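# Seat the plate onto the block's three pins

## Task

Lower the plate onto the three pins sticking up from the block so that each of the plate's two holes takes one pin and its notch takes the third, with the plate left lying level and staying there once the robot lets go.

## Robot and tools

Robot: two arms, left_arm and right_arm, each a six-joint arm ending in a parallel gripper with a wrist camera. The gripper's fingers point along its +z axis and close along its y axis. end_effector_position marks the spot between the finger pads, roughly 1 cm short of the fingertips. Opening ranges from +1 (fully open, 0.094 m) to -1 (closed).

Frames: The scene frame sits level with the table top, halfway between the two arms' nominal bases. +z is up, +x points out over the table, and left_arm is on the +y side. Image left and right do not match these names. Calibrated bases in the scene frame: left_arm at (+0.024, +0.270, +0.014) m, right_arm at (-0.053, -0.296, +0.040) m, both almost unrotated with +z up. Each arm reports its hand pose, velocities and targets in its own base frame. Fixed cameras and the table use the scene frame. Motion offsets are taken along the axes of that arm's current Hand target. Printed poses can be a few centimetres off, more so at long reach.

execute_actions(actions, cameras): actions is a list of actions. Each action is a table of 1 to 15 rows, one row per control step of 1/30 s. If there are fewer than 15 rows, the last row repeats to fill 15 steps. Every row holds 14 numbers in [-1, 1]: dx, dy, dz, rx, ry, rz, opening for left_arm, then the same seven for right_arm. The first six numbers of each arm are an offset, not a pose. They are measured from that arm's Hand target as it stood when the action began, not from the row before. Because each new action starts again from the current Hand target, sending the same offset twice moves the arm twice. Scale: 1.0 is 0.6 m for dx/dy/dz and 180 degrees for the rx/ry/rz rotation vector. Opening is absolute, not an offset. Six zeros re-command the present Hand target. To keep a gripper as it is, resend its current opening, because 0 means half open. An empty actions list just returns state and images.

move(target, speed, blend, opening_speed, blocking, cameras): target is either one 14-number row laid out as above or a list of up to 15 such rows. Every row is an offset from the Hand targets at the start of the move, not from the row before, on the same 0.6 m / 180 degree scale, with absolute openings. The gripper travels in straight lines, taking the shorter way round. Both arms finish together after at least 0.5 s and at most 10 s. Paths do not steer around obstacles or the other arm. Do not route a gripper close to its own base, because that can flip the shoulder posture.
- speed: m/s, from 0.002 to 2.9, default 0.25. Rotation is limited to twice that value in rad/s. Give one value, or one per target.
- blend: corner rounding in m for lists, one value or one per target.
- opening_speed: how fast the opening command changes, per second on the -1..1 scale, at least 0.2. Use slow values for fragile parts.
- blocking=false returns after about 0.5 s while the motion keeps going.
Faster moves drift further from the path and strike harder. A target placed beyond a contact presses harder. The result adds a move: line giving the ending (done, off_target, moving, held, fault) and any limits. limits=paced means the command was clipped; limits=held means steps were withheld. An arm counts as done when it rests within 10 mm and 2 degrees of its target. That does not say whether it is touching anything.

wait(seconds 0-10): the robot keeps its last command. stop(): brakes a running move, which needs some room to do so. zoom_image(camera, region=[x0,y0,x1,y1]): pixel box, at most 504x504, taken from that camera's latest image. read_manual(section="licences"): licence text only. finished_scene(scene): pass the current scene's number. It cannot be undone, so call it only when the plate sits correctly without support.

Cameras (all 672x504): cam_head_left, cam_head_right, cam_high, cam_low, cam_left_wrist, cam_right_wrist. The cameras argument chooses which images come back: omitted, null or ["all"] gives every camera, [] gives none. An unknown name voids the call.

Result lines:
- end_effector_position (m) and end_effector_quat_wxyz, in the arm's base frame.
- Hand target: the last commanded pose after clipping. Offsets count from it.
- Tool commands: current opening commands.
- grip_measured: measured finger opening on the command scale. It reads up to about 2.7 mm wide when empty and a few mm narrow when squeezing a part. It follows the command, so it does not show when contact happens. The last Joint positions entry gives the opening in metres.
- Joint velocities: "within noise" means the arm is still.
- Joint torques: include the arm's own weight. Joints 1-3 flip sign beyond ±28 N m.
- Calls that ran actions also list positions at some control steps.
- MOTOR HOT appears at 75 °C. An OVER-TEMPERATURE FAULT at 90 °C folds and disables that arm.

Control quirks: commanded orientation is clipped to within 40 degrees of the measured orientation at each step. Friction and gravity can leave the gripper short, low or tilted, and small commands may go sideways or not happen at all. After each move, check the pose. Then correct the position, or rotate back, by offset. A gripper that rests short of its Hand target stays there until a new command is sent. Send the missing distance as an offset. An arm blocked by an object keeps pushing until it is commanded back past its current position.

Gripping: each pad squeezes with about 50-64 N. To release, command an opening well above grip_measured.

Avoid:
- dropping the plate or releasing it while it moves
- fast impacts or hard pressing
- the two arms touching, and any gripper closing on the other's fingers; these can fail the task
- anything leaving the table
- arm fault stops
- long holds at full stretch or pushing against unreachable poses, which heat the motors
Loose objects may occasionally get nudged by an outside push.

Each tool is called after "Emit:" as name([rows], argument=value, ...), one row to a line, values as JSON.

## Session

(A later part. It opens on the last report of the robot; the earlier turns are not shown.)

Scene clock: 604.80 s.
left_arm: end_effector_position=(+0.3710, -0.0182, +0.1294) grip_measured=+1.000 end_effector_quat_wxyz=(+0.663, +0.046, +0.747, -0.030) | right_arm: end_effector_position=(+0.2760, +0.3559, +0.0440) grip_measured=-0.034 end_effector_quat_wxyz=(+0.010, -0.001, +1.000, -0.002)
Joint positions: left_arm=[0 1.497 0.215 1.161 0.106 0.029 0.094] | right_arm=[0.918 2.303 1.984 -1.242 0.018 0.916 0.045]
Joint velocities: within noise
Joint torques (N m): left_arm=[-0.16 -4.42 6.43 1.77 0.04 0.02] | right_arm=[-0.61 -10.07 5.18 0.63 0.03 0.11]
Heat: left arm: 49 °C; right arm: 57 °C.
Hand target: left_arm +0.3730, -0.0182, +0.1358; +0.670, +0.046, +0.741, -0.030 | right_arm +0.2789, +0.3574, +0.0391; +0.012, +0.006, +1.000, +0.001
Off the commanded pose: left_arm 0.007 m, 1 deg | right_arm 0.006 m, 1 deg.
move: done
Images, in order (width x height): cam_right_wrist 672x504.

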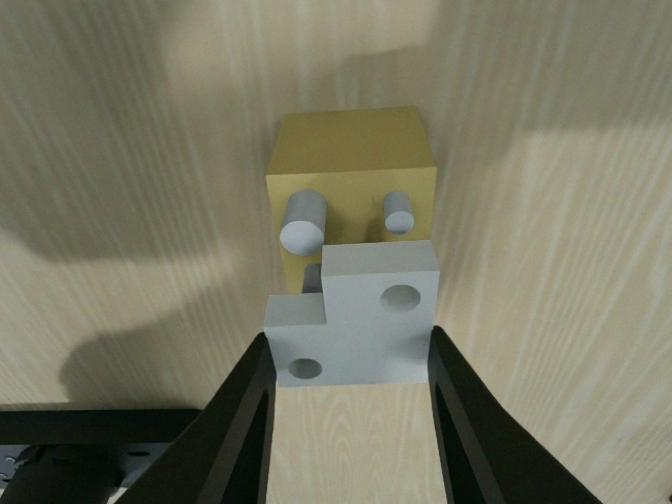

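Emit:
move(target=[0,0,0,0,0,0,1,-0.0053,-0.0043,0,0,0,0,-0.25], speed=0.1, cameras=[])

Scene clock: 624.57 s.
left_arm: end_effector_position=(+0.3710, -0.0182, +0.1294) grip_measured=+1.000 end_effector_quat_wxyz=(+0.663, +0.046, +0.747, -0.030) | right_arm: end_effector_position=(+0.2783, +0.3541, +0.0440) grip_measured=-0.034 end_effector_quat_wxyz=(+0.010, +0.003, +1.000, -0.002)
Joint positions: left_arm=[0 1.497 0.215 1.161 0.106 0.029 0.094] | right_arm=[0.911 2.303 1.984 -1.242 0.018 0.917 0.045]
Joint velocities: within noise
Joint torques (N m): left_arm=[-0.13 -4.36 6.6 1.76 0.04 0] | right_arm=[-0.8 -10.1 5.09 0.6 0.02 0.02]
Heat: left arm: 49 °C; right arm: 58 °C.
Hand target: left_arm +0.3730, -0.0182, +0.1358; +0.670, +0.046, +0.741, -0.030 | right_arm +0.2821, +0.3547, +0.0392; +0.012, +0.006, +1.000, +0.001
Off the commanded pose: left_arm 0.007 m, 1 deg | right_arm 0.006 m, 1 deg.
move: done
No camera images: "cameras" was empty.

Emit:
move(target=[0,0,0,0,0,0,1,-0.0027,-0.002,0.01,0,0,0,-0.25], speed=0.08, cameras=["cam_right_wrist","cam_low"])

Emit:
zoom_image(camera="cam_right_wrist", region=[180, 120, 500, 440])

Emit:
zoom_image(camera="cam_low", region=[220, 230, 300, 310])

Scene clock: 632.70 s.
left_arm: end_effector_position=(+0.3710, -0.0182, +0.1294) grip_measured=+1.000 end_effector_quat_wxyz=(+0.663, +0.046, +0.747, -0.030) | right_arm: end_effector_position=(+0.2803, +0.3538, +0.0402) grip_measured=-0.034 end_effector_quat_wxyz=(+0.012, +0.005, +1.000, +0.000)
Joint positions: left_arm=[0 1.497 0.215 1.161 0.106 0.029 0.094] | right_arm=[0.908 2.303 1.969 -1.222 0.018 0.917 0.045]
Joint velocities: within noise
Joint torques (N m): left_arm=[-0.12 -4.52 6.5 1.77 0.08 -0.02] | right_arm=[-0.83 -9.85 4.92 0.64 0.02 -0.06]
Heat: left arm: 49 °C; right arm: 58 °C.
Hand target: left_arm +0.3730, -0.0182, +0.1358; +0.670, +0.046, +0.741, -0.030 | right_arm +0.2838, +0.3536, +0.0332; +0.012, +0.006, +1.000, +0.001
Off the commanded pose: left_arm 0.007 m, 1 deg | right_arm 0.008 m, 0 deg.
move: done
Images, in order (width x height): cam_low 672x504, cam_right_wrist 672x504.

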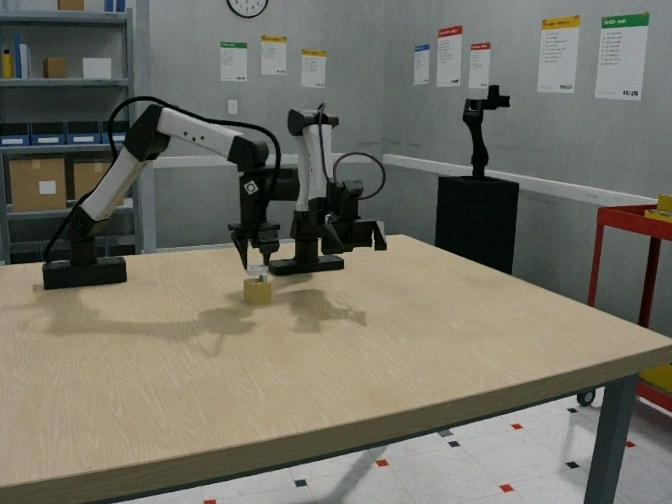

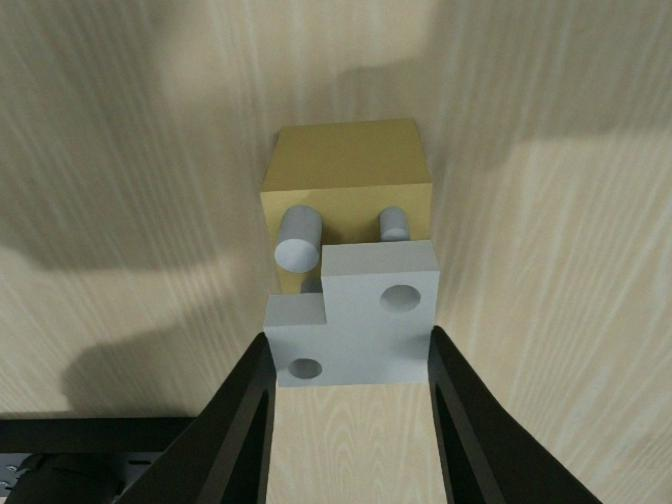

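Scaled by 1.575 from the camera's 672x504 image, which has a finer 960x720 frame.

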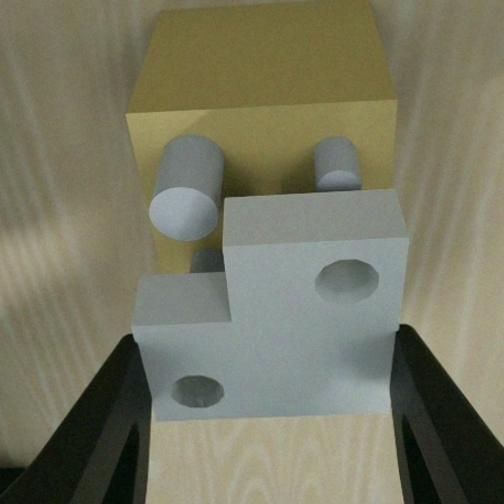

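Scaled by 6.300 from the camera's 672x504 image, which has a finer 960x720 frame.

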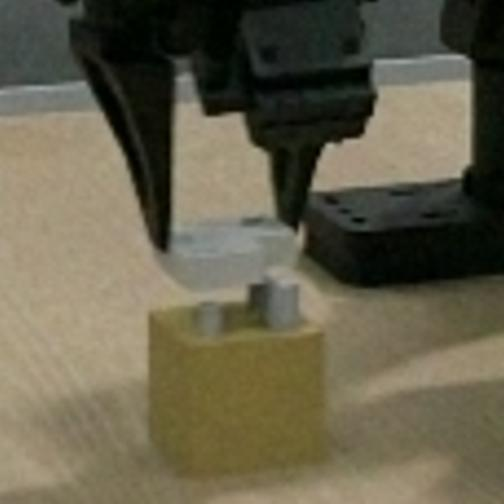

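Emit:
move(target=[0,0,0,0,0,0,1,0,-0.0025,0.011,0,0,0,-0.25], speed=0.06, cameras=["cam_right_wrist","cam_low"])

Emit:
zoom_image(camera="cam_right_wrist", region=[180, 120, 500, 440])

Emit:
zoom_image(camera="cam_low", region=[220, 230, 300, 310])

Scene clock: 654.93 s.
left_arm: end_effector_position=(+0.3710, -0.0182, +0.1294) grip_measured=+1.000 end_effector_quat_wxyz=(+0.663, +0.046, +0.747, -0.030) | right_arm: end_effector_position=(+0.2817, +0.3531, +0.0342) grip_measured=-0.034 end_effector_quat_wxyz=(+0.013, +0.006, +1.000, +0.002)
Joint positions: left_arm=[0 1.497 0.215 1.161 0.106 0.029 0.094] | right_arm=[0.904 2.303 1.945 -1.194 0.018 0.916 0.045]
Joint velocities: within noise
Joint torques (N m): left_arm=[-0.12 -4.4 6.48 1.77 0.06 0.01] | right_arm=[-0.83 -9.94 4.49 0.65 0.01 -0.01]
Heat: left arm: 49 °C; right arm: 58 °C.
Hand target: left_arm +0.3730, -0.0182, +0.1358; +0.670, +0.046, +0.741, -0.030 | right_arm +0.2840, +0.3521, +0.0267; +0.012, +0.006, +1.000, +0.001
Off the commanded pose: left_arm 0.007 m, 1 deg | right_arm 0.008 m, 0 deg.
move: done
Images, in order (width x height): cam_low 672x504, cam_right_wrist 672x504.

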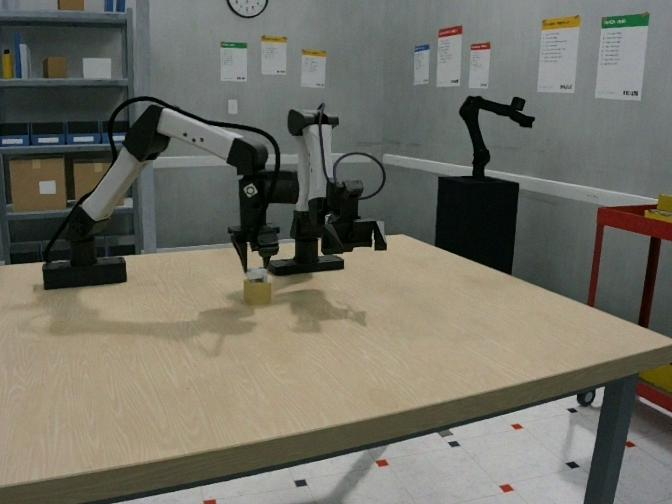

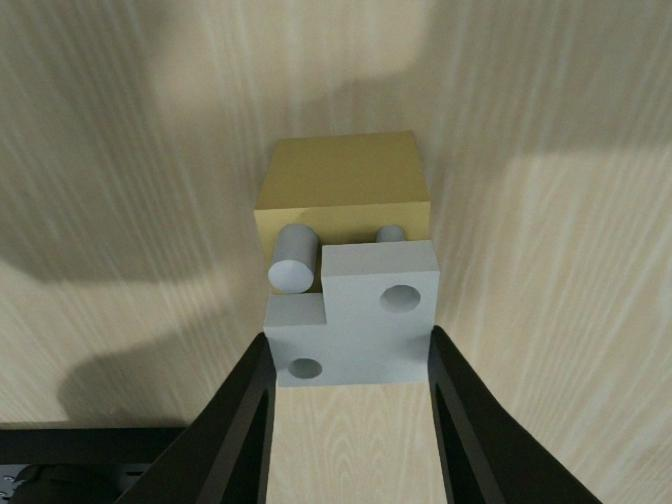

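Scaled by 1.575 from the camera's 672x504 image, which has a finer 960x720 frame.

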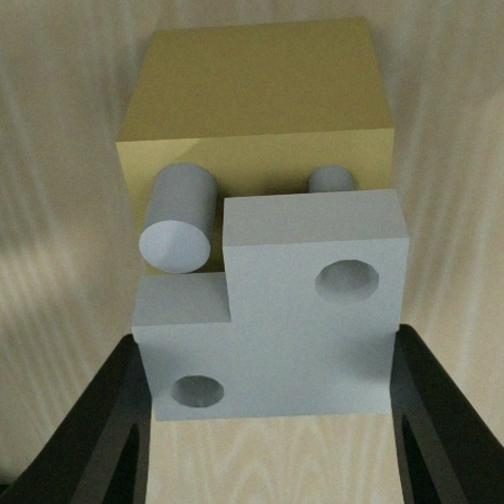

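Scaled by 6.300 from the camera's 672x504 image, which has a finer 960x720 frame.

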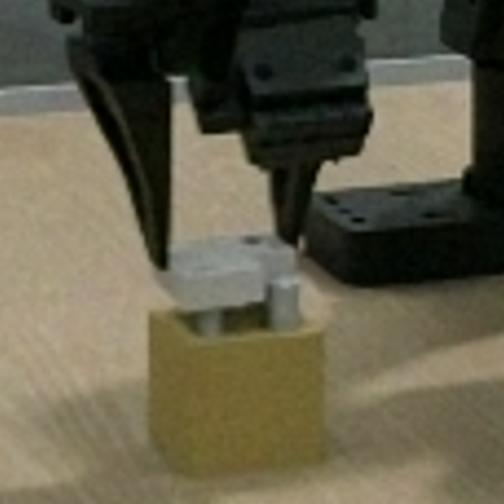

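Emit:
move(target=[0,0,0,0,0,0,1,0.0088,0.0048,0,0,0,0,-0.25], speed=0.06, cameras=["cam_right_wrist"])

Emit:
zoom_image(camera="cam_right_wrist", region=[180, 120, 500, 440])

Scene clock: 672.50 s.
left_arm: end_effector_position=(+0.3710, -0.0182, +0.1294) grip_measured=+1.000 end_effector_quat_wxyz=(+0.663, +0.046, +0.747, -0.030) | right_arm: end_effector_position=(+0.2825, +0.3541, +0.0323) grip_measured=-0.034 end_effector_quat_wxyz=(+0.015, +0.006, +1.000, +0.004)
Joint positions: left_arm=[0 1.497 0.215 1.161 0.106 0.029 0.094] | right_arm=[0.904 2.303 1.937 -1.179 0.018 0.916 0.045]
Joint velocities: within noise
Joint torques (N m): left_arm=[-0.06 -4.38 6.54 1.78 0.04 0] | right_arm=[0.43 -10.25 4.56 0.51 0.01 0.11]
Heat: left arm: 49 °C; right arm: 58 °C.
Hand target: left_arm +0.3730, -0.0182, +0.1358; +0.670, +0.046, +0.741, -0.030 | right_arm +0.2787, +0.3550, +0.0265; +0.012, +0.006, +1.000, +0.001
Off the commanded pose: left_arm 0.007 m, 1 deg | right_arm 0.007 m, 1 deg.
move: done
Images, in order (width x height): cam_right_wrist 672x504.

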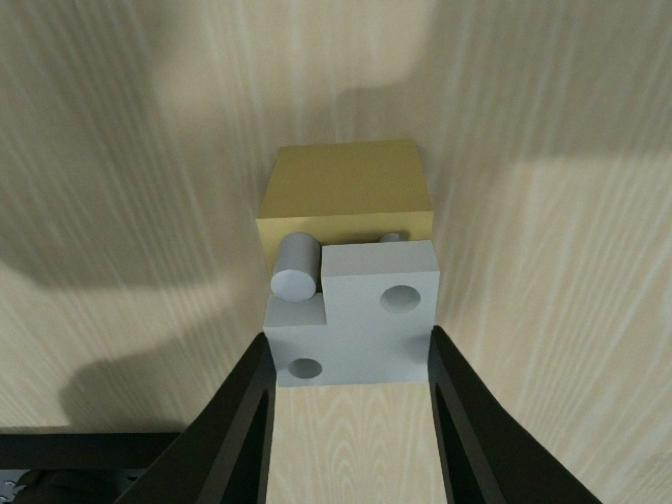

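Scaled by 1.575 from the camera's 672x504 image, which has a finer 960x720 frame.

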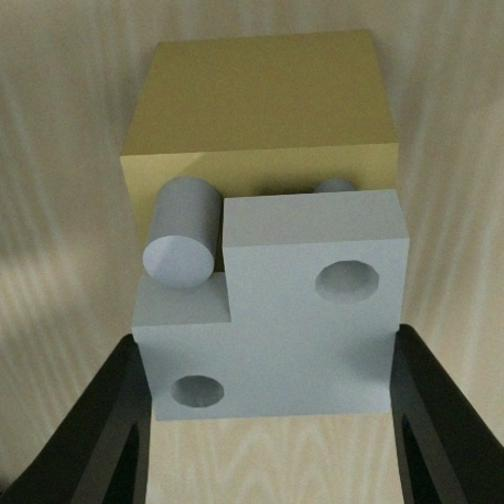

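Emit:
move([
  [0,0,0,0,0,0,1,-0.002,0,-0.083,0,0,0,-0.25],
  [0,0,0,0,0,0,1,0.0558,-0.079,-0.2016,0.0016,0.0013,0.003,-0.25],
  [0,0,0,0,0,0,1,-0.0052,0.0025,-0.0758,0.0016,0.0013,0.003,-0.25],
  [0,0,0,0,0,0,1,-0.0035,0.0025,-0.0092,0.0016,0.0013,0.003,-0.25],
], speed=0.12, blend=[0.015,0.005,0.015,0], cameras=["cam_right_wrist"])

Emit:
zoom_image(camera="cam_right_wrist", region=[180, 120, 500, 440])

Scene clock: 715.70 s.
left_arm: end_effector_position=(+0.3710, -0.0182, +0.1294) grip_measured=+1.000 end_effector_quat_wxyz=(+0.663, +0.046, +0.747, -0.030) | right_arm: end_effector_position=(+0.2810, +0.3522, +0.0365) grip_measured=-0.034 end_effector_quat_wxyz=(+0.007, +0.010, +1.000, -0.005)
Joint positions: left_arm=[0 1.497 0.215 1.161 0.106 0.029 0.094] | right_arm=[0.904 2.318 1.979 -1.231 0.018 0.923 0.045]
Joint velocities: within noise
Joint torques (N m): left_arm=[-0.16 -4.41 6.63 1.77 0.04 0] | right_arm=[0.46 -10.17 5.07 0.61 0.01 0.08]
Heat: left arm: 50 °C; right arm: 58 °C.
Hand target: left_arm +0.3730, -0.0182, +0.1358; +0.670, +0.046, +0.741, -0.030 | right_arm +0.2806, +0.3564, +0.0320; +0.010, +0.011, +1.000, -0.002
Off the commanded pose: left_arm 0.007 m, 1 deg | right_arm 0.006 m, 1 deg.
move: done
Images, in order (width x height): cam_right_wrist 672x504.

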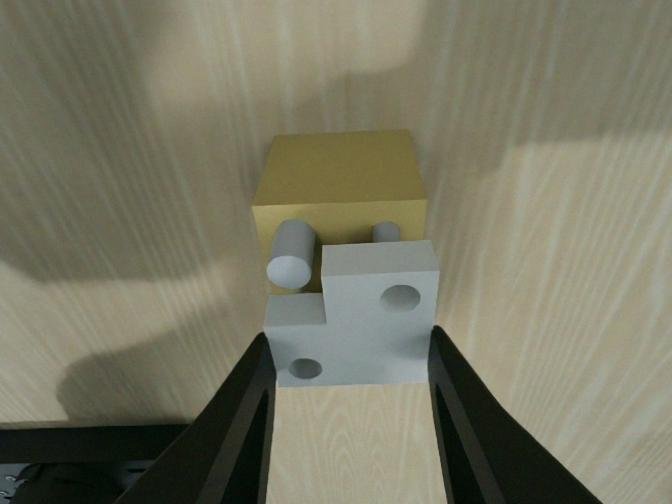

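Scaled by 1.575 from the camera's 672x504 image, which has a finer 960x720 frame.

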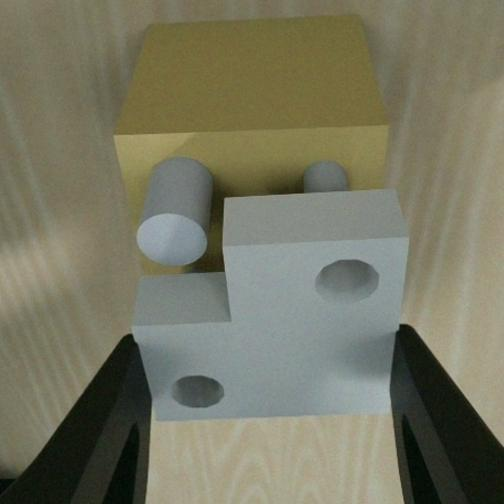

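Emit:
move(target=[0,0,0,0,0,0,1,0.0042,0.0035,0,0,0,0,-0.25], speed=0.06, cameras=["cam_right_wrist"])

Emit:
zoom_image(camera="cam_right_wrist", region=[180, 120, 500, 440])

Scene clock: 727.30 s.
left_arm: end_effector_position=(+0.3710, -0.0182, +0.1294) grip_measured=+1.000 end_effector_quat_wxyz=(+0.663, +0.046, +0.747, -0.030) | right_arm: end_effector_position=(+0.2784, +0.3545, +0.0365) grip_measured=-0.034 end_effector_quat_wxyz=(+0.008, +0.008, +1.000, -0.005)
Joint positions: left_arm=[0 1.497 0.215 1.161 0.106 0.029 0.094] | right_arm=[0.912 2.318 1.979 -1.231 0.018 0.929 0.045]
Joint velocities: within noise
Joint torques (N m): left_arm=[-0.1 -4.49 6.5 1.78 0.07 -0.01] | right_arm=[0.39 -10.25 5.14 0.59 -0.01 0.1]
Heat: left arm: 50 °C; right arm: 58 °C.
Hand target: left_arm +0.3730, -0.0182, +0.1358; +0.670, +0.046, +0.741, -0.030 | right_arm +0.2782, +0.3585, +0.0319; +0.010, +0.011, +1.000, -0.002
Off the commanded pose: left_arm 0.007 m, 1 deg | right_arm 0.006 m, 1 deg.
move: done
Images, in order (width x height): cam_right_wrist 672x504.

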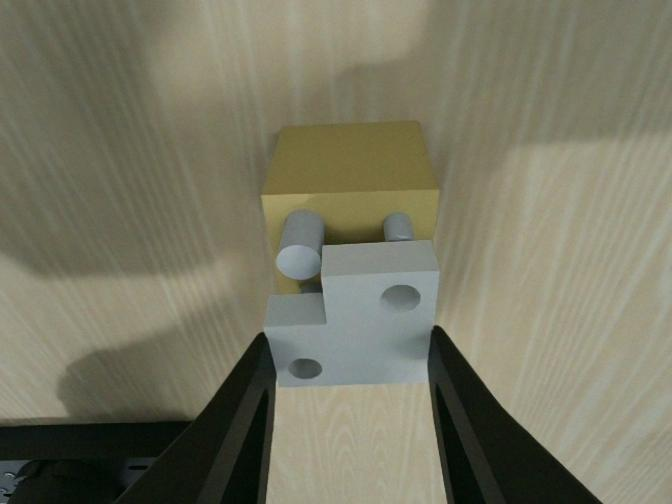

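Scaled by 1.575 from the camera's 672x504 image, which has a finer 960x720 frame.

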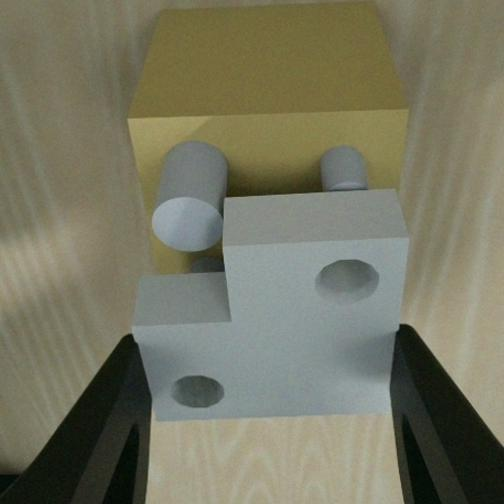

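Emit:
move(target=[0,0,0,0,0,0,1,-0.0083,-0.0065,0,0,0,0,-0.25], speed=0.05, cameras=["cam_right_wrist","cam_low"])

Emit:
zoom_image(camera="cam_right_wrist", region=[180, 120, 500, 440])

Scene clock: 775.03 s.
left_arm: end_effector_position=(+0.3710, -0.0182, +0.1294) grip_measured=+1.000 end_effector_quat_wxyz=(+0.663, +0.046, +0.747, -0.030) | right_arm: end_effector_position=(+0.2792, +0.3539, +0.0365) grip_measured=-0.034 end_effector_quat_wxyz=(+0.008, +0.010, +1.000, -0.005)
Joint positions: left_arm=[0 1.497 0.215 1.161 0.106 0.029 0.094] | right_arm=[0.91 2.318 1.979 -1.231 0.018 0.93 0.045]
Joint velocities: within noise
Joint torques (N m): left_arm=[-0.03 -4.33 6.52 1.77 0.05 -0.02] | right_arm=[-0.87 -10.26 5.07 0.6 -0.01 -0.01]
Heat: left arm: 50 °C; right arm: 57 °C.
Hand target: left_arm +0.3730, -0.0182, +0.1358; +0.670, +0.046, +0.741, -0.030 | right_arm +0.2830, +0.3545, +0.0320; +0.010, +0.011, +1.000, -0.002
Off the commanded pose: left_arm 0.007 m, 1 deg | right_arm 0.006 m, 0 deg.
move: done
Images, in order (width x height): cam_low 672x504, cam_right_wrist 672x504.

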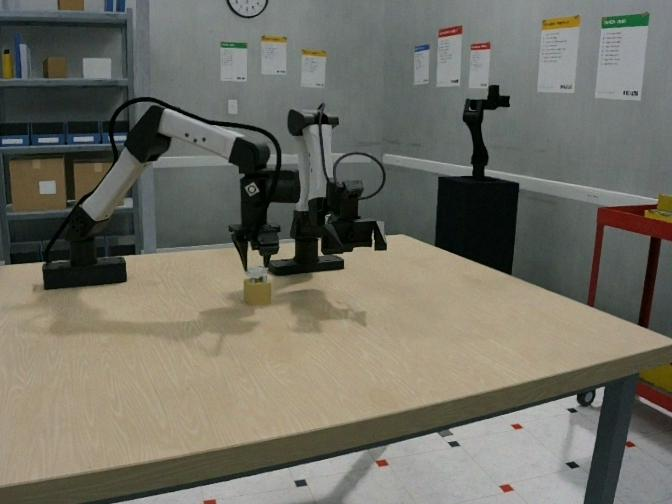

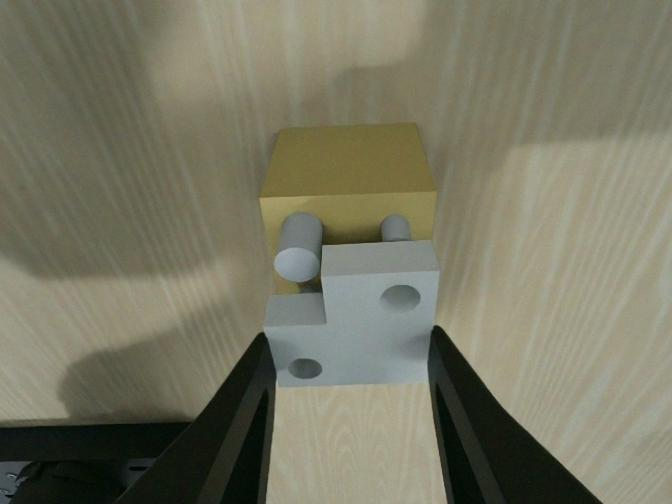

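Scaled by 1.575 from the camera's 672x504 image, which has a finer 960x720 frame.

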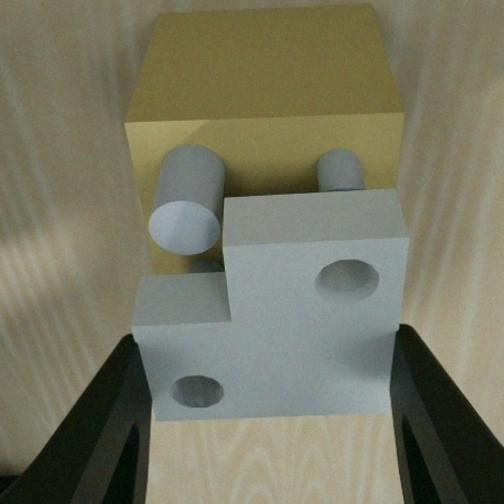

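Emit:
move(target=[0,0,0,0,0,0,1,-0.002,-0.004,0.013,0,0,0,-0.25], speed=0.05, cameras=["cam_right_wrist","cam_low"])

Emit:
zoom_image(camera="cam_right_wrist", region=[180, 120, 500, 440])

Scene clock: 786.20 s.
left_arm: end_effector_position=(+0.3710, -0.0182, +0.1294) grip_measured=+1.000 end_effector_quat_wxyz=(+0.663, +0.046, +0.747, -0.030) | right_arm: end_effector_position=(+0.2827, +0.3533, +0.0310) grip_measured=-0.034 end_effector_quat_wxyz=(+0.010, +0.012, +1.000, -0.001)
Joint positions: left_arm=[0 1.497 0.215 1.161 0.106 0.029 0.094] | right_arm=[0.902 2.318 1.957 -1.199 0.017 0.926 0.045]
Joint velocities: within noise
Joint torques (N m): left_arm=[-0.09 -4.37 6.48 1.77 0.06 -0.03] | right_arm=[-0.64 -10.3 4.36 0.61 0.02 -0.05]
Heat: left arm: 50 °C; right arm: 57 °C.
Hand target: left_arm +0.3730, -0.0182, +0.1358; +0.670, +0.046, +0.741, -0.030 | right_arm +0.2844, +0.3522, +0.0244; +0.010, +0.011, +1.000, -0.002
Off the commanded pose: left_arm 0.007 m, 1 deg | right_arm 0.007 m, 0 deg.
move: done
Images, in order (width x height): cam_low 672x504, cam_right_wrist 672x504.

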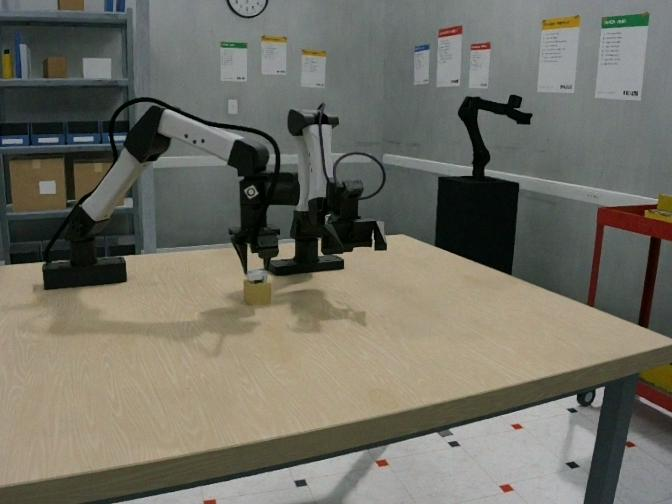

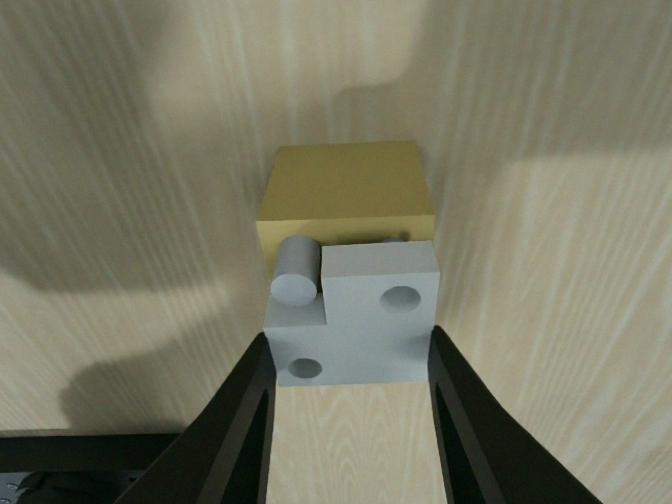

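Scaled by 1.575 from the camera's 672x504 image, which has a finer 960x720 frame.

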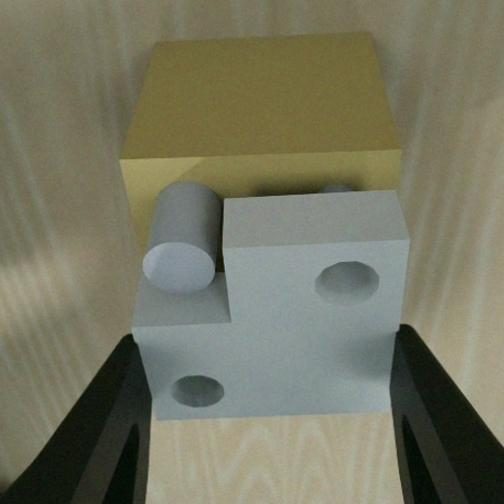

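Emit:
move([
  [0,0,0,0,0,0,1,0,0,-0.012,0,0,0,-0.25],
  [0,0,0,0,0,0,1,0.0112,0.0047,-0.012,0,0,0,-0.25],
], speed=0.05, cameras=["cam_right_wrist"])

Emit:
zoom_image(camera="cam_right_wrist", region=[180, 120, 500, 440])

Scene clock: 816.97 s.
left_arm: end_effector_position=(+0.3710, -0.0182, +0.1294) grip_measured=+1.000 end_effector_quat_wxyz=(+0.663, +0.046, +0.747, -0.030) | right_arm: end_effector_position=(+0.2822, +0.3536, +0.0310) grip_measured=-0.034 end_effector_quat_wxyz=(+0.010, +0.012, +1.000, -0.001)
Joint positions: left_arm=[0 1.497 0.215 1.161 0.106 0.029 0.094] | right_arm=[0.904 2.318 1.957 -1.199 0.017 0.927 0.045]
Joint velocities: within noise
Joint torques (N m): left_arm=[-0.1 -4.36 6.48 1.77 0.03 0] | right_arm=[0.87 -11.28 4.9 0.45 0.02 0.08]
Heat: left arm: 50 °C; right arm: 57 °C.
Hand target: left_arm +0.3730, -0.0182, +0.1358; +0.670, +0.046, +0.741, -0.030 | right_arm +0.2776, +0.3551, +0.0314; +0.010, +0.011, +1.000, -0.001
Off the commanded pose: left_arm 0.007 m, 1 deg | right_arm 0.005 m, 0 deg.
move: done
Images, in order (width x height): cam_right_wrist 672x504.

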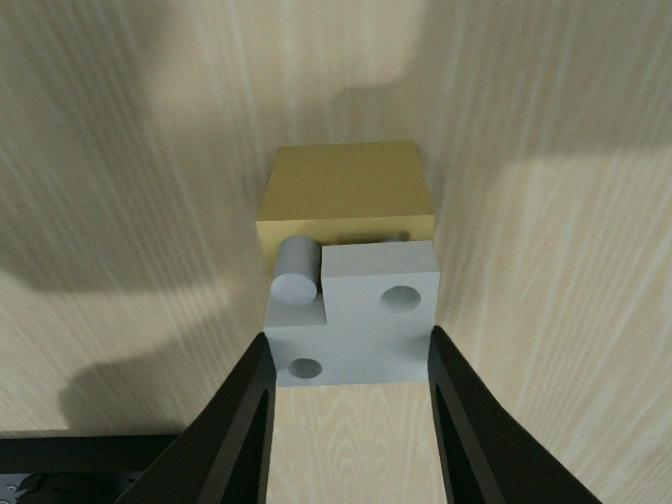

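Scaled by 1.575 from the camera's 672x504 image, which has a finer 960x720 frame.

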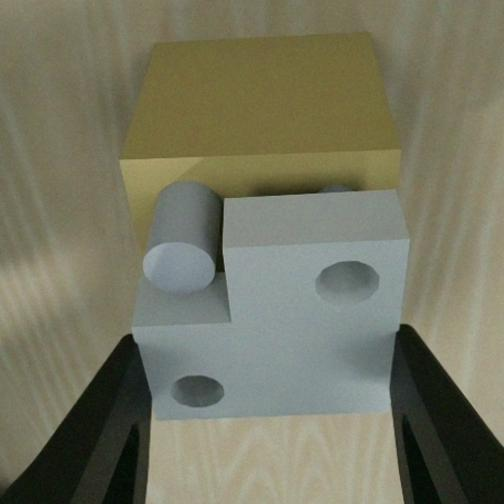

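Emit:
move([
  [0,0,0,0,0,0,1,0,0,-0.007,0,0,0,-0.25],
  [0,0,0,0,0,0,1,0.0072,-0.0008,-0.007,0,0,0,-0.25],
], speed=0.05, cameras=["cam_right_wrist"])

Emit:
zoom_image(camera="cam_right_wrist", region=[180, 120, 500, 440])

Scene clock: 822.73 s.
left_arm: end_effector_position=(+0.3710, -0.0182, +0.1294) grip_measured=+1.000 end_effector_quat_wxyz=(+0.663, +0.046, +0.747, -0.030) | right_arm: end_effector_position=(+0.2820, +0.3538, +0.0310) grip_measured=-0.034 end_effector_quat_wxyz=(+0.013, +0.013, +1.000, -0.003)
Joint positions: left_arm=[0 1.497 0.215 1.161 0.106 0.029 0.094] | right_arm=[0.907 2.318 1.957 -1.199 0.024 0.932 0.045]
Joint velocities: within noise
Joint torques (N m): left_arm=[0.02 -4.36 6.5 1.76 0.05 0.01] | right_arm=[1.22 -12.51 4.11 0.37 -0.03 0.13]
Heat: left arm: 50 °C; right arm: 58 °C.
Hand target: left_arm +0.3730, -0.0182, +0.1358; +0.670, +0.046, +0.741, -0.030 | right_arm +0.2732, +0.3548, +0.0355; +0.010, +0.011, +1.000, -0.002
Off the commanded pose: left_arm 0.007 m, 1 deg | right_arm 0.010 m, 0 deg.
move: done
Images, in order (width x height): cam_right_wrist 672x504.

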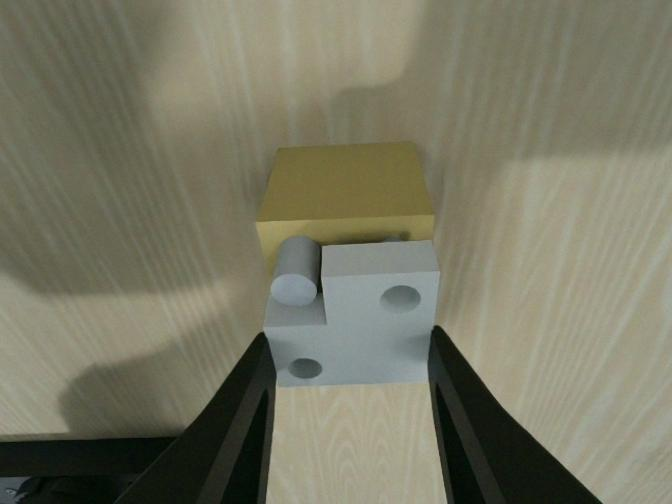

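Scaled by 1.575 from the camera's 672x504 image, which has a finer 960x720 frame.

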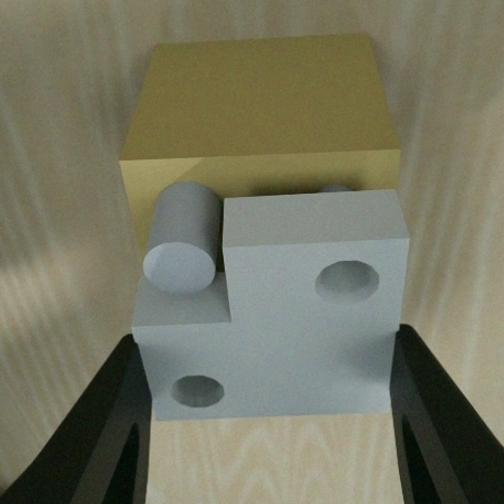

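Emit:
move([
  [0,0,0,0,0,0,1,-0.009,0,-0.1,0,0,0,-0.25],
  [0,0,0,0,0,0,1,0.0473,-0.077,-0.2,0,0,0,-0.25],
  [0,0,0,0,0,0,1,-0.0143,0.0012,-0.0675,0,0,0,-0.25],
  [0,0,0,0,0,0,1,-0.0143,0.0012,-0.0008,0,0,0,-0.25],
], speed=0.12, blend=[0.015,0.005,0.015,0], cameras=["cam_right_wrist"])

Emit:
zoom_image(camera="cam_right_wrist", region=[180, 120, 500, 440])

Scene clock: 844.13 s.
left_arm: end_effector_position=(+0.3710, -0.0182, +0.1294) grip_measured=+1.000 end_effector_quat_wxyz=(+0.663, +0.046, +0.747, -0.030) | right_arm: end_effector_position=(+0.2797, +0.3531, +0.0406) grip_measured=-0.034 end_effector_quat_wxyz=(+0.010, +0.011, +1.000, -0.007)
Joint positions: left_arm=[0 1.497 0.215 1.161 0.106 0.029 0.094] | right_arm=[0.91 2.315 1.99 -1.245 0.024 0.933 0.045]
Joint velocities: within noise
Joint torques (N m): left_arm=[-0.1 -4.31 6.52 1.77 0.03 -0.01] | right_arm=[-0.58 -10.21 5.12 0.61 -0.01 -0.01]
Heat: left arm: 50 °C; right arm: 61 °C.
Hand target: left_arm +0.3730, -0.0182, +0.1358; +0.670, +0.046, +0.741, -0.030 | right_arm +0.2819, +0.3553, +0.0362; +0.010, +0.011, +1.000, -0.001
Off the commanded pose: left_arm 0.007 m, 1 deg | right_arm 0.005 m, 1 deg.
move: done
Images, in order (width x height): cam_right_wrist 672x504.

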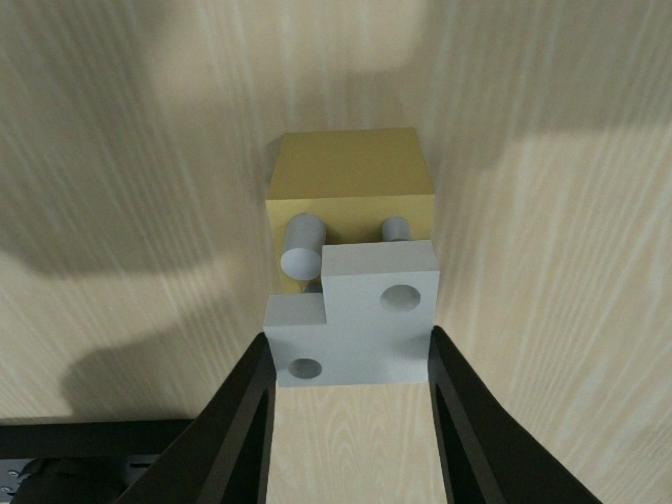

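Scaled by 1.575 from the camera's 672x504 image, which has a finer 960x720 frame.

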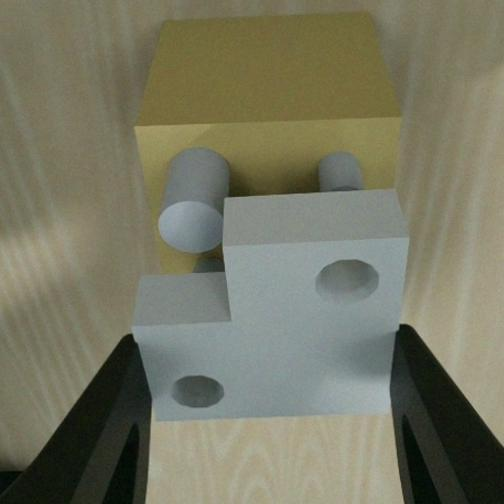

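Emit:
move([
  [0,0,0,0,0,0,1,-0.005,0,-0.1,0,0,0.004,-0.25],
  [0,0,0,0,0,0,1,0.0657,-0.081,-0.2,0,0,0.004,-0.25],
  [0,0,0,0,0,0,1,0.0042,-0.0025,-0.0667,0,0,0.004,-0.25],
  [0,0,0,0,0,0,1,0.0042,-0.0025,0,0,0,0.004,-0.25],
], speed=0.12, blend=[0.015,0.005,0.015,0], cameras=["cam_right_wrist"])

Emit:
zoom_image(camera="cam_right_wrist", region=[180, 120, 500, 440])

Scene clock: 895.07 s.
left_arm: end_effector_position=(+0.3710, -0.0182, +0.1294) grip_measured=+1.000 end_effector_quat_wxyz=(+0.663, +0.046, +0.747, -0.030) | right_arm: end_effector_position=(+0.2780, +0.3509, +0.0404) grip_measured=-0.034 end_effector_quat_wxyz=(+0.010, +0.015, +1.000, -0.007)
Joint positions: left_arm=[0 1.497 0.215 1.161 0.106 0.029 0.094] | right_arm=[0.91 2.302 1.968 -1.236 0.024 0.941 0.045]
Joint velocities: within noise
Joint torques (N m): left_arm=[-0.12 -4.34 6.49 1.76 0.05 0.02] | right_arm=[-0.35 -10.21 5.07 0.61 -0.03 0.04]
Heat: left arm: 50 °C; right arm: 59 °C.
Hand target: left_arm +0.3730, -0.0182, +0.1358; +0.670, +0.046, +0.741, -0.030 | right_arm +0.2793, +0.3538, +0.0362; +0.010, +0.017, +1.000, -0.001
Off the commanded pose: left_arm 0.007 m, 1 deg | right_arm 0.005 m, 1 deg.
move: done
Images, in order (width x height): cam_right_wrist 672x504.

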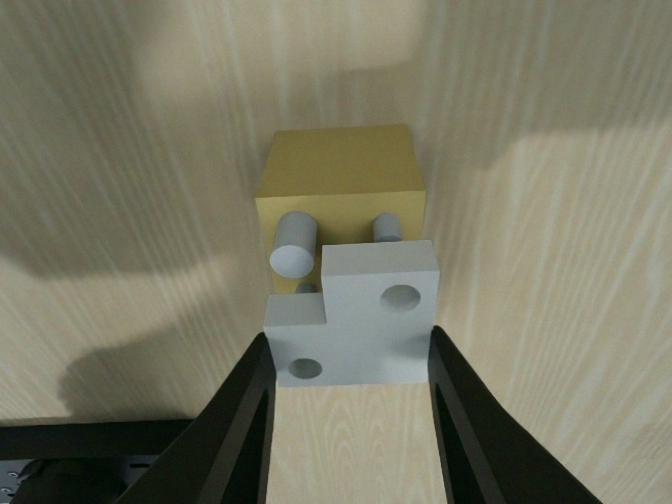

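Scaled by 1.575 from the camera's 672x504 image, which has a finer 960x720 frame.

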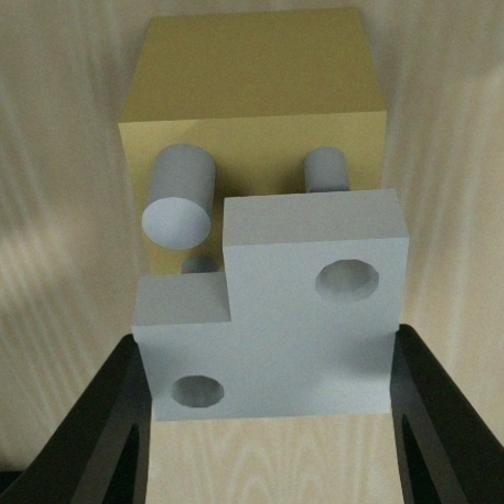

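Emit:
move(target=[0,0,0,0,0,0,1,0.0042,0.0033,0,0,0,0,-0.25], speed=0.05, cameras=["cam_right_wrist"])

Scene clock: 905.20 s.
left_arm: end_effector_position=(+0.3710, -0.0182, +0.1294) grip_measured=+1.000 end_effector_quat_wxyz=(+0.663, +0.046, +0.747, -0.030) | right_arm: end_effector_position=(+0.2781, +0.3511, +0.0404) grip_measured=-0.034 end_effector_quat_wxyz=(+0.010, +0.015, +1.000, -0.007)
Joint positions: left_arm=[0 1.497 0.215 1.161 0.106 0.029 0.094] | right_arm=[0.91 2.302 1.968 -1.235 0.024 0.941 0.045]
Joint velocities: within noise
Joint torques (N m): left_arm=[-0.09 -4.4 6.49 1.77 0.04 0] | right_arm=[0.43 -10.1 5.09 0.58 -0.03 0.12]
Heat: left arm: 50 °C; right arm: 60 °C.
Hand target: left_arm +0.3730, -0.0182, +0.1358; +0.670, +0.046, +0.741, -0.030 | right_arm +0.2768, +0.3559, +0.0361; +0.010, +0.017, +1.000, -0.001
Off the commanded pose: left_arm 0.007 m, 1 deg | right_arm 0.007 m, 1 deg.
move: done
Images, in order (width x height): cam_right_wrist 672x504.

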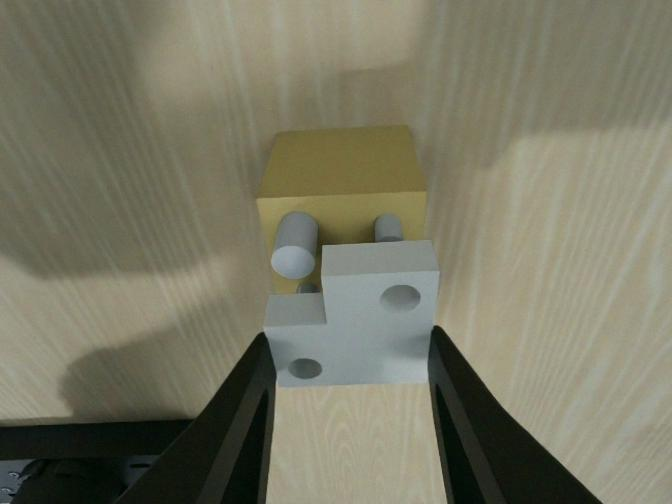

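Emit:
move(target=[0,0,0,0,0,0,1,0.0025,0.002,0,0,0,0,-0.25], speed=0.05, cameras=["cam_right_wrist"])

Scene clock: 908.83 s.
left_arm: end_effector_position=(+0.3710, -0.0182, +0.1294) grip_measured=+1.000 end_effector_quat_wxyz=(+0.663, +0.046, +0.747, -0.030) | right_arm: end_effector_position=(+0.2763, +0.3524, +0.0404) grip_measured=-0.034 end_effector_quat_wxyz=(+0.010, +0.015, +1.000, -0.006)
Joint positions: left_arm=[0 1.497 0.215 1.161 0.106 0.029 0.094] | right_arm=[0.915 2.302 1.968 -1.235 0.024 0.945 0.045]
Joint velocities: within noise
Joint torques (N m): left_arm=[-0.13 -4.34 6.6 1.77 0.04 0.01] | right_arm=[0.44 -10.07 5.22 0.6 -0.05 0.1]
Heat: left arm: 50 °C; right arm: 61 °C.
Hand target: left_arm +0.3730, -0.0182, +0.1358; +0.670, +0.046, +0.741, -0.030 | right_arm +0.2754, +0.3571, +0.0361; +0.010, +0.017, +1.000, -0.001
Off the commanded pose: left_arm 0.007 m, 1 deg | right_arm 0.006 m, 1 deg.
move: done
Images, in order (width x height): cam_right_wrist 672x504.

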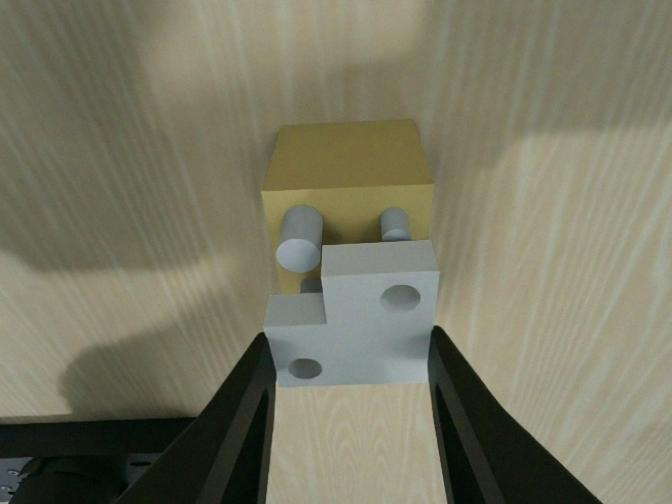

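Emit:
move(target=[0,0,0,0,0,0,1,-0.0047,-0.0113,0.013,0,0,0,-0.25], speed=0.05, cameras=["cam_right_wrist"])

Emit:
zoom_image(camera="cam_right_wrist", region=[180, 120, 500, 440])

Scene clock: 923.30 s.
left_arm: end_effector_position=(+0.3710, -0.0182, +0.1294) grip_measured=+1.000 end_effector_quat_wxyz=(+0.663, +0.046, +0.747, -0.030) | right_arm: end_effector_position=(+0.2754, +0.3495, +0.0331) grip_measured=-0.034 end_effector_quat_wxyz=(+0.007, +0.016, +1.000, -0.010)
Joint positions: left_arm=[0 1.497 0.215 1.161 0.106 0.029 0.094] | right_arm=[0.913 2.302 1.939 -1.214 0.024 0.945 0.045]
Joint velocities: within noise
Joint torques (N m): left_arm=[-0.17 -4.41 6.53 1.78 0.07 -0.02] | right_arm=[-0.87 -11 3.36 0.76 -0.02 -0.03]
Heat: left arm: 50 °C; right arm: 61 °C.
Hand target: left_arm +0.3730, -0.0182, +0.1358; +0.670, +0.046, +0.741, -0.030 | right_arm +0.2780, +0.3503, +0.0284; +0.010, +0.017, +1.000, -0.001
Off the commanded pose: left_arm 0.007 m, 1 deg | right_arm 0.005 m, 1 deg.
move: done
Images, in order (width x height): cam_right_wrist 672x504.

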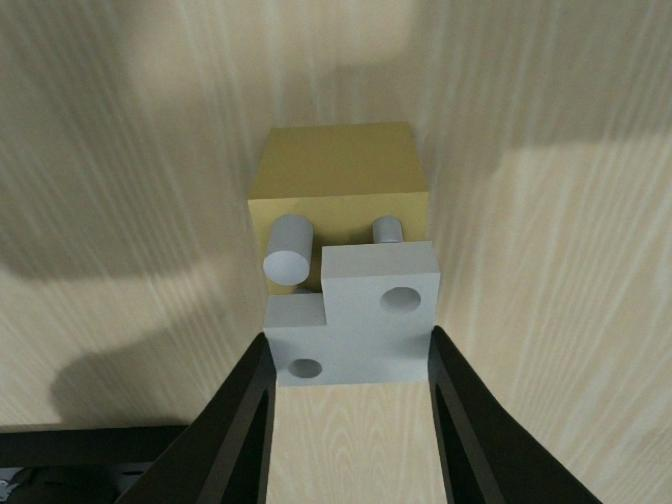

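Scaled by 1.575 from the camera's 672x504 image, which has a finer 960x720 frame.

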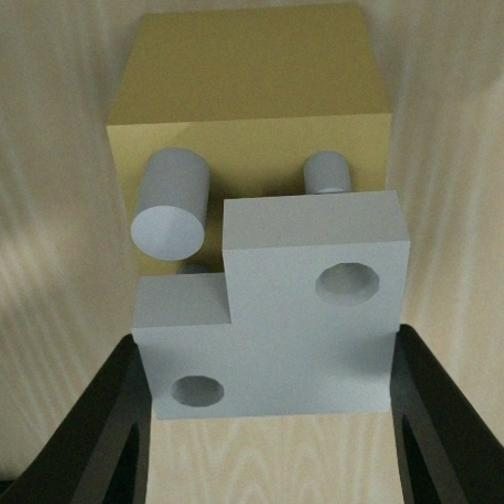

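Emit:
move(target=[0,0,0,0,0,0,1,-0.0037,0.0045,0,0,0,0,-0.25], speed=0.05, cameras=["cam_right_wrist"])

Emit:
zoom_image(camera="cam_right_wrist", region=[180, 120, 500, 440])

Scene clock: 934.70 s.
left_arm: end_effector_position=(+0.3710, -0.0182, +0.1294) grip_measured=+1.000 end_effector_quat_wxyz=(+0.663, +0.046, +0.747, -0.030) | right_arm: end_effector_position=(+0.2754, +0.3495, +0.0331) grip_measured=-0.034 end_effector_quat_wxyz=(+0.007, +0.016, +1.000, -0.010)
Joint positions: left_arm=[0 1.497 0.215 1.161 0.106 0.029 0.094] | right_arm=[0.913 2.302 1.939 -1.214 0.024 0.945 0.045]
Joint velocities: within noise
Joint torques (N m): left_arm=[-0.17 -4.33 6.56 1.76 0.04 0.01] | right_arm=[-0.84 -9.89 5.34 0.67 -0.04 -0.04]
Heat: left arm: 50 °C; right arm: 62 °C.
Hand target: left_arm +0.3730, -0.0182, +0.1358; +0.670, +0.046, +0.741, -0.030 | right_arm +0.2803, +0.3529, +0.0284; +0.010, +0.017, +1.000, -0.001
Off the commanded pose: left_arm 0.007 m, 1 deg | right_arm 0.008 m, 1 deg.
move: done
Images, in order (width x height): cam_right_wrist 672x504.

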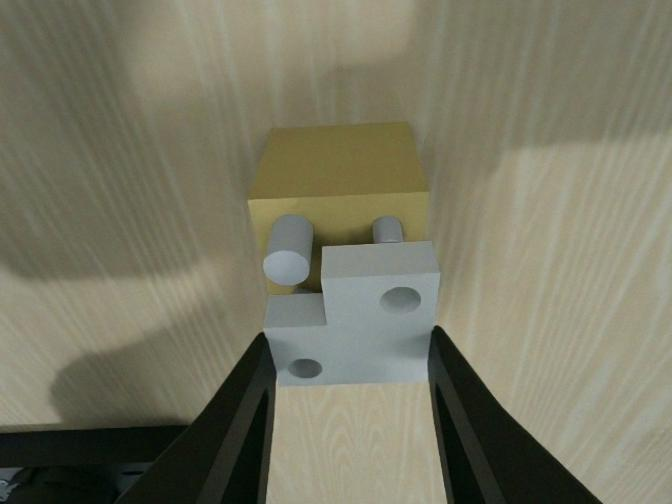

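Scaled by 1.575 from the camera's 672x504 image, which has a finer 960x720 frame.

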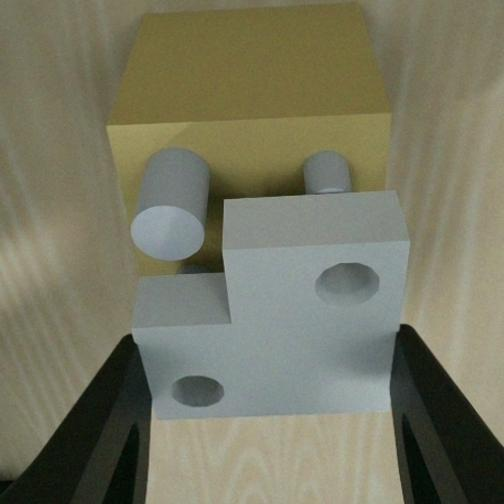

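Emit:
move(target=[0,0,0,0,0,0,1,-0.0033,0.0042,0.001,0,0,0,-0.25], speed=0.05, cameras=["cam_right_wrist"])

Emit:
zoom_image(camera="cam_right_wrist", region=[180, 120, 500, 440])

Scene clock: 940.20 s.
left_arm: end_effector_position=(+0.3710, -0.0182, +0.1294) grip_measured=+1.000 end_effector_quat_wxyz=(+0.663, +0.046, +0.747, -0.030) | right_arm: end_effector_position=(+0.2756, +0.3498, +0.0334) grip_measured=-0.034 end_effector_quat_wxyz=(+0.008, +0.016, +1.000, -0.009)
Joint positions: left_arm=[0 1.497 0.215 1.161 0.106 0.029 0.094] | right_arm=[0.913 2.302 1.94 -1.214 0.024 0.945 0.045]
Joint velocities: within noise
Joint torques (N m): left_arm=[-0.17 -4.38 6.52 1.75 0.03 -0.02] | right_arm=[-0.9 -8.79 7.08 0.58 -0.03 -0.05]
Heat: left arm: 50 °C; right arm: 62 °C.
Hand target: left_arm +0.3730, -0.0182, +0.1358; +0.670, +0.046, +0.741, -0.030 | right_arm +0.2824, +0.3554, +0.0279; +0.010, +0.017, +1.000, -0.001
Off the commanded pose: left_arm 0.007 m, 1 deg | right_arm 0.010 m, 1 deg.
move: done
Images, in order (width x height): cam_right_wrist 672x504.

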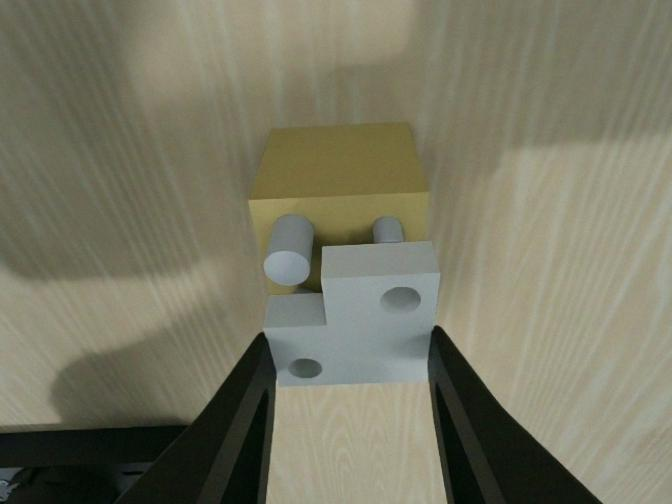

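Scaled by 1.575 from the camera's 672x504 image, which has a finer 960x720 frame.

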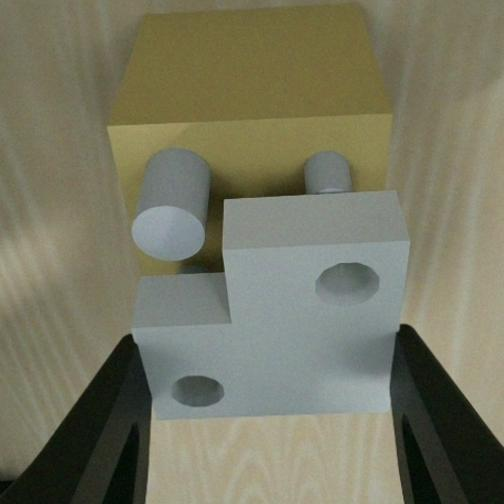

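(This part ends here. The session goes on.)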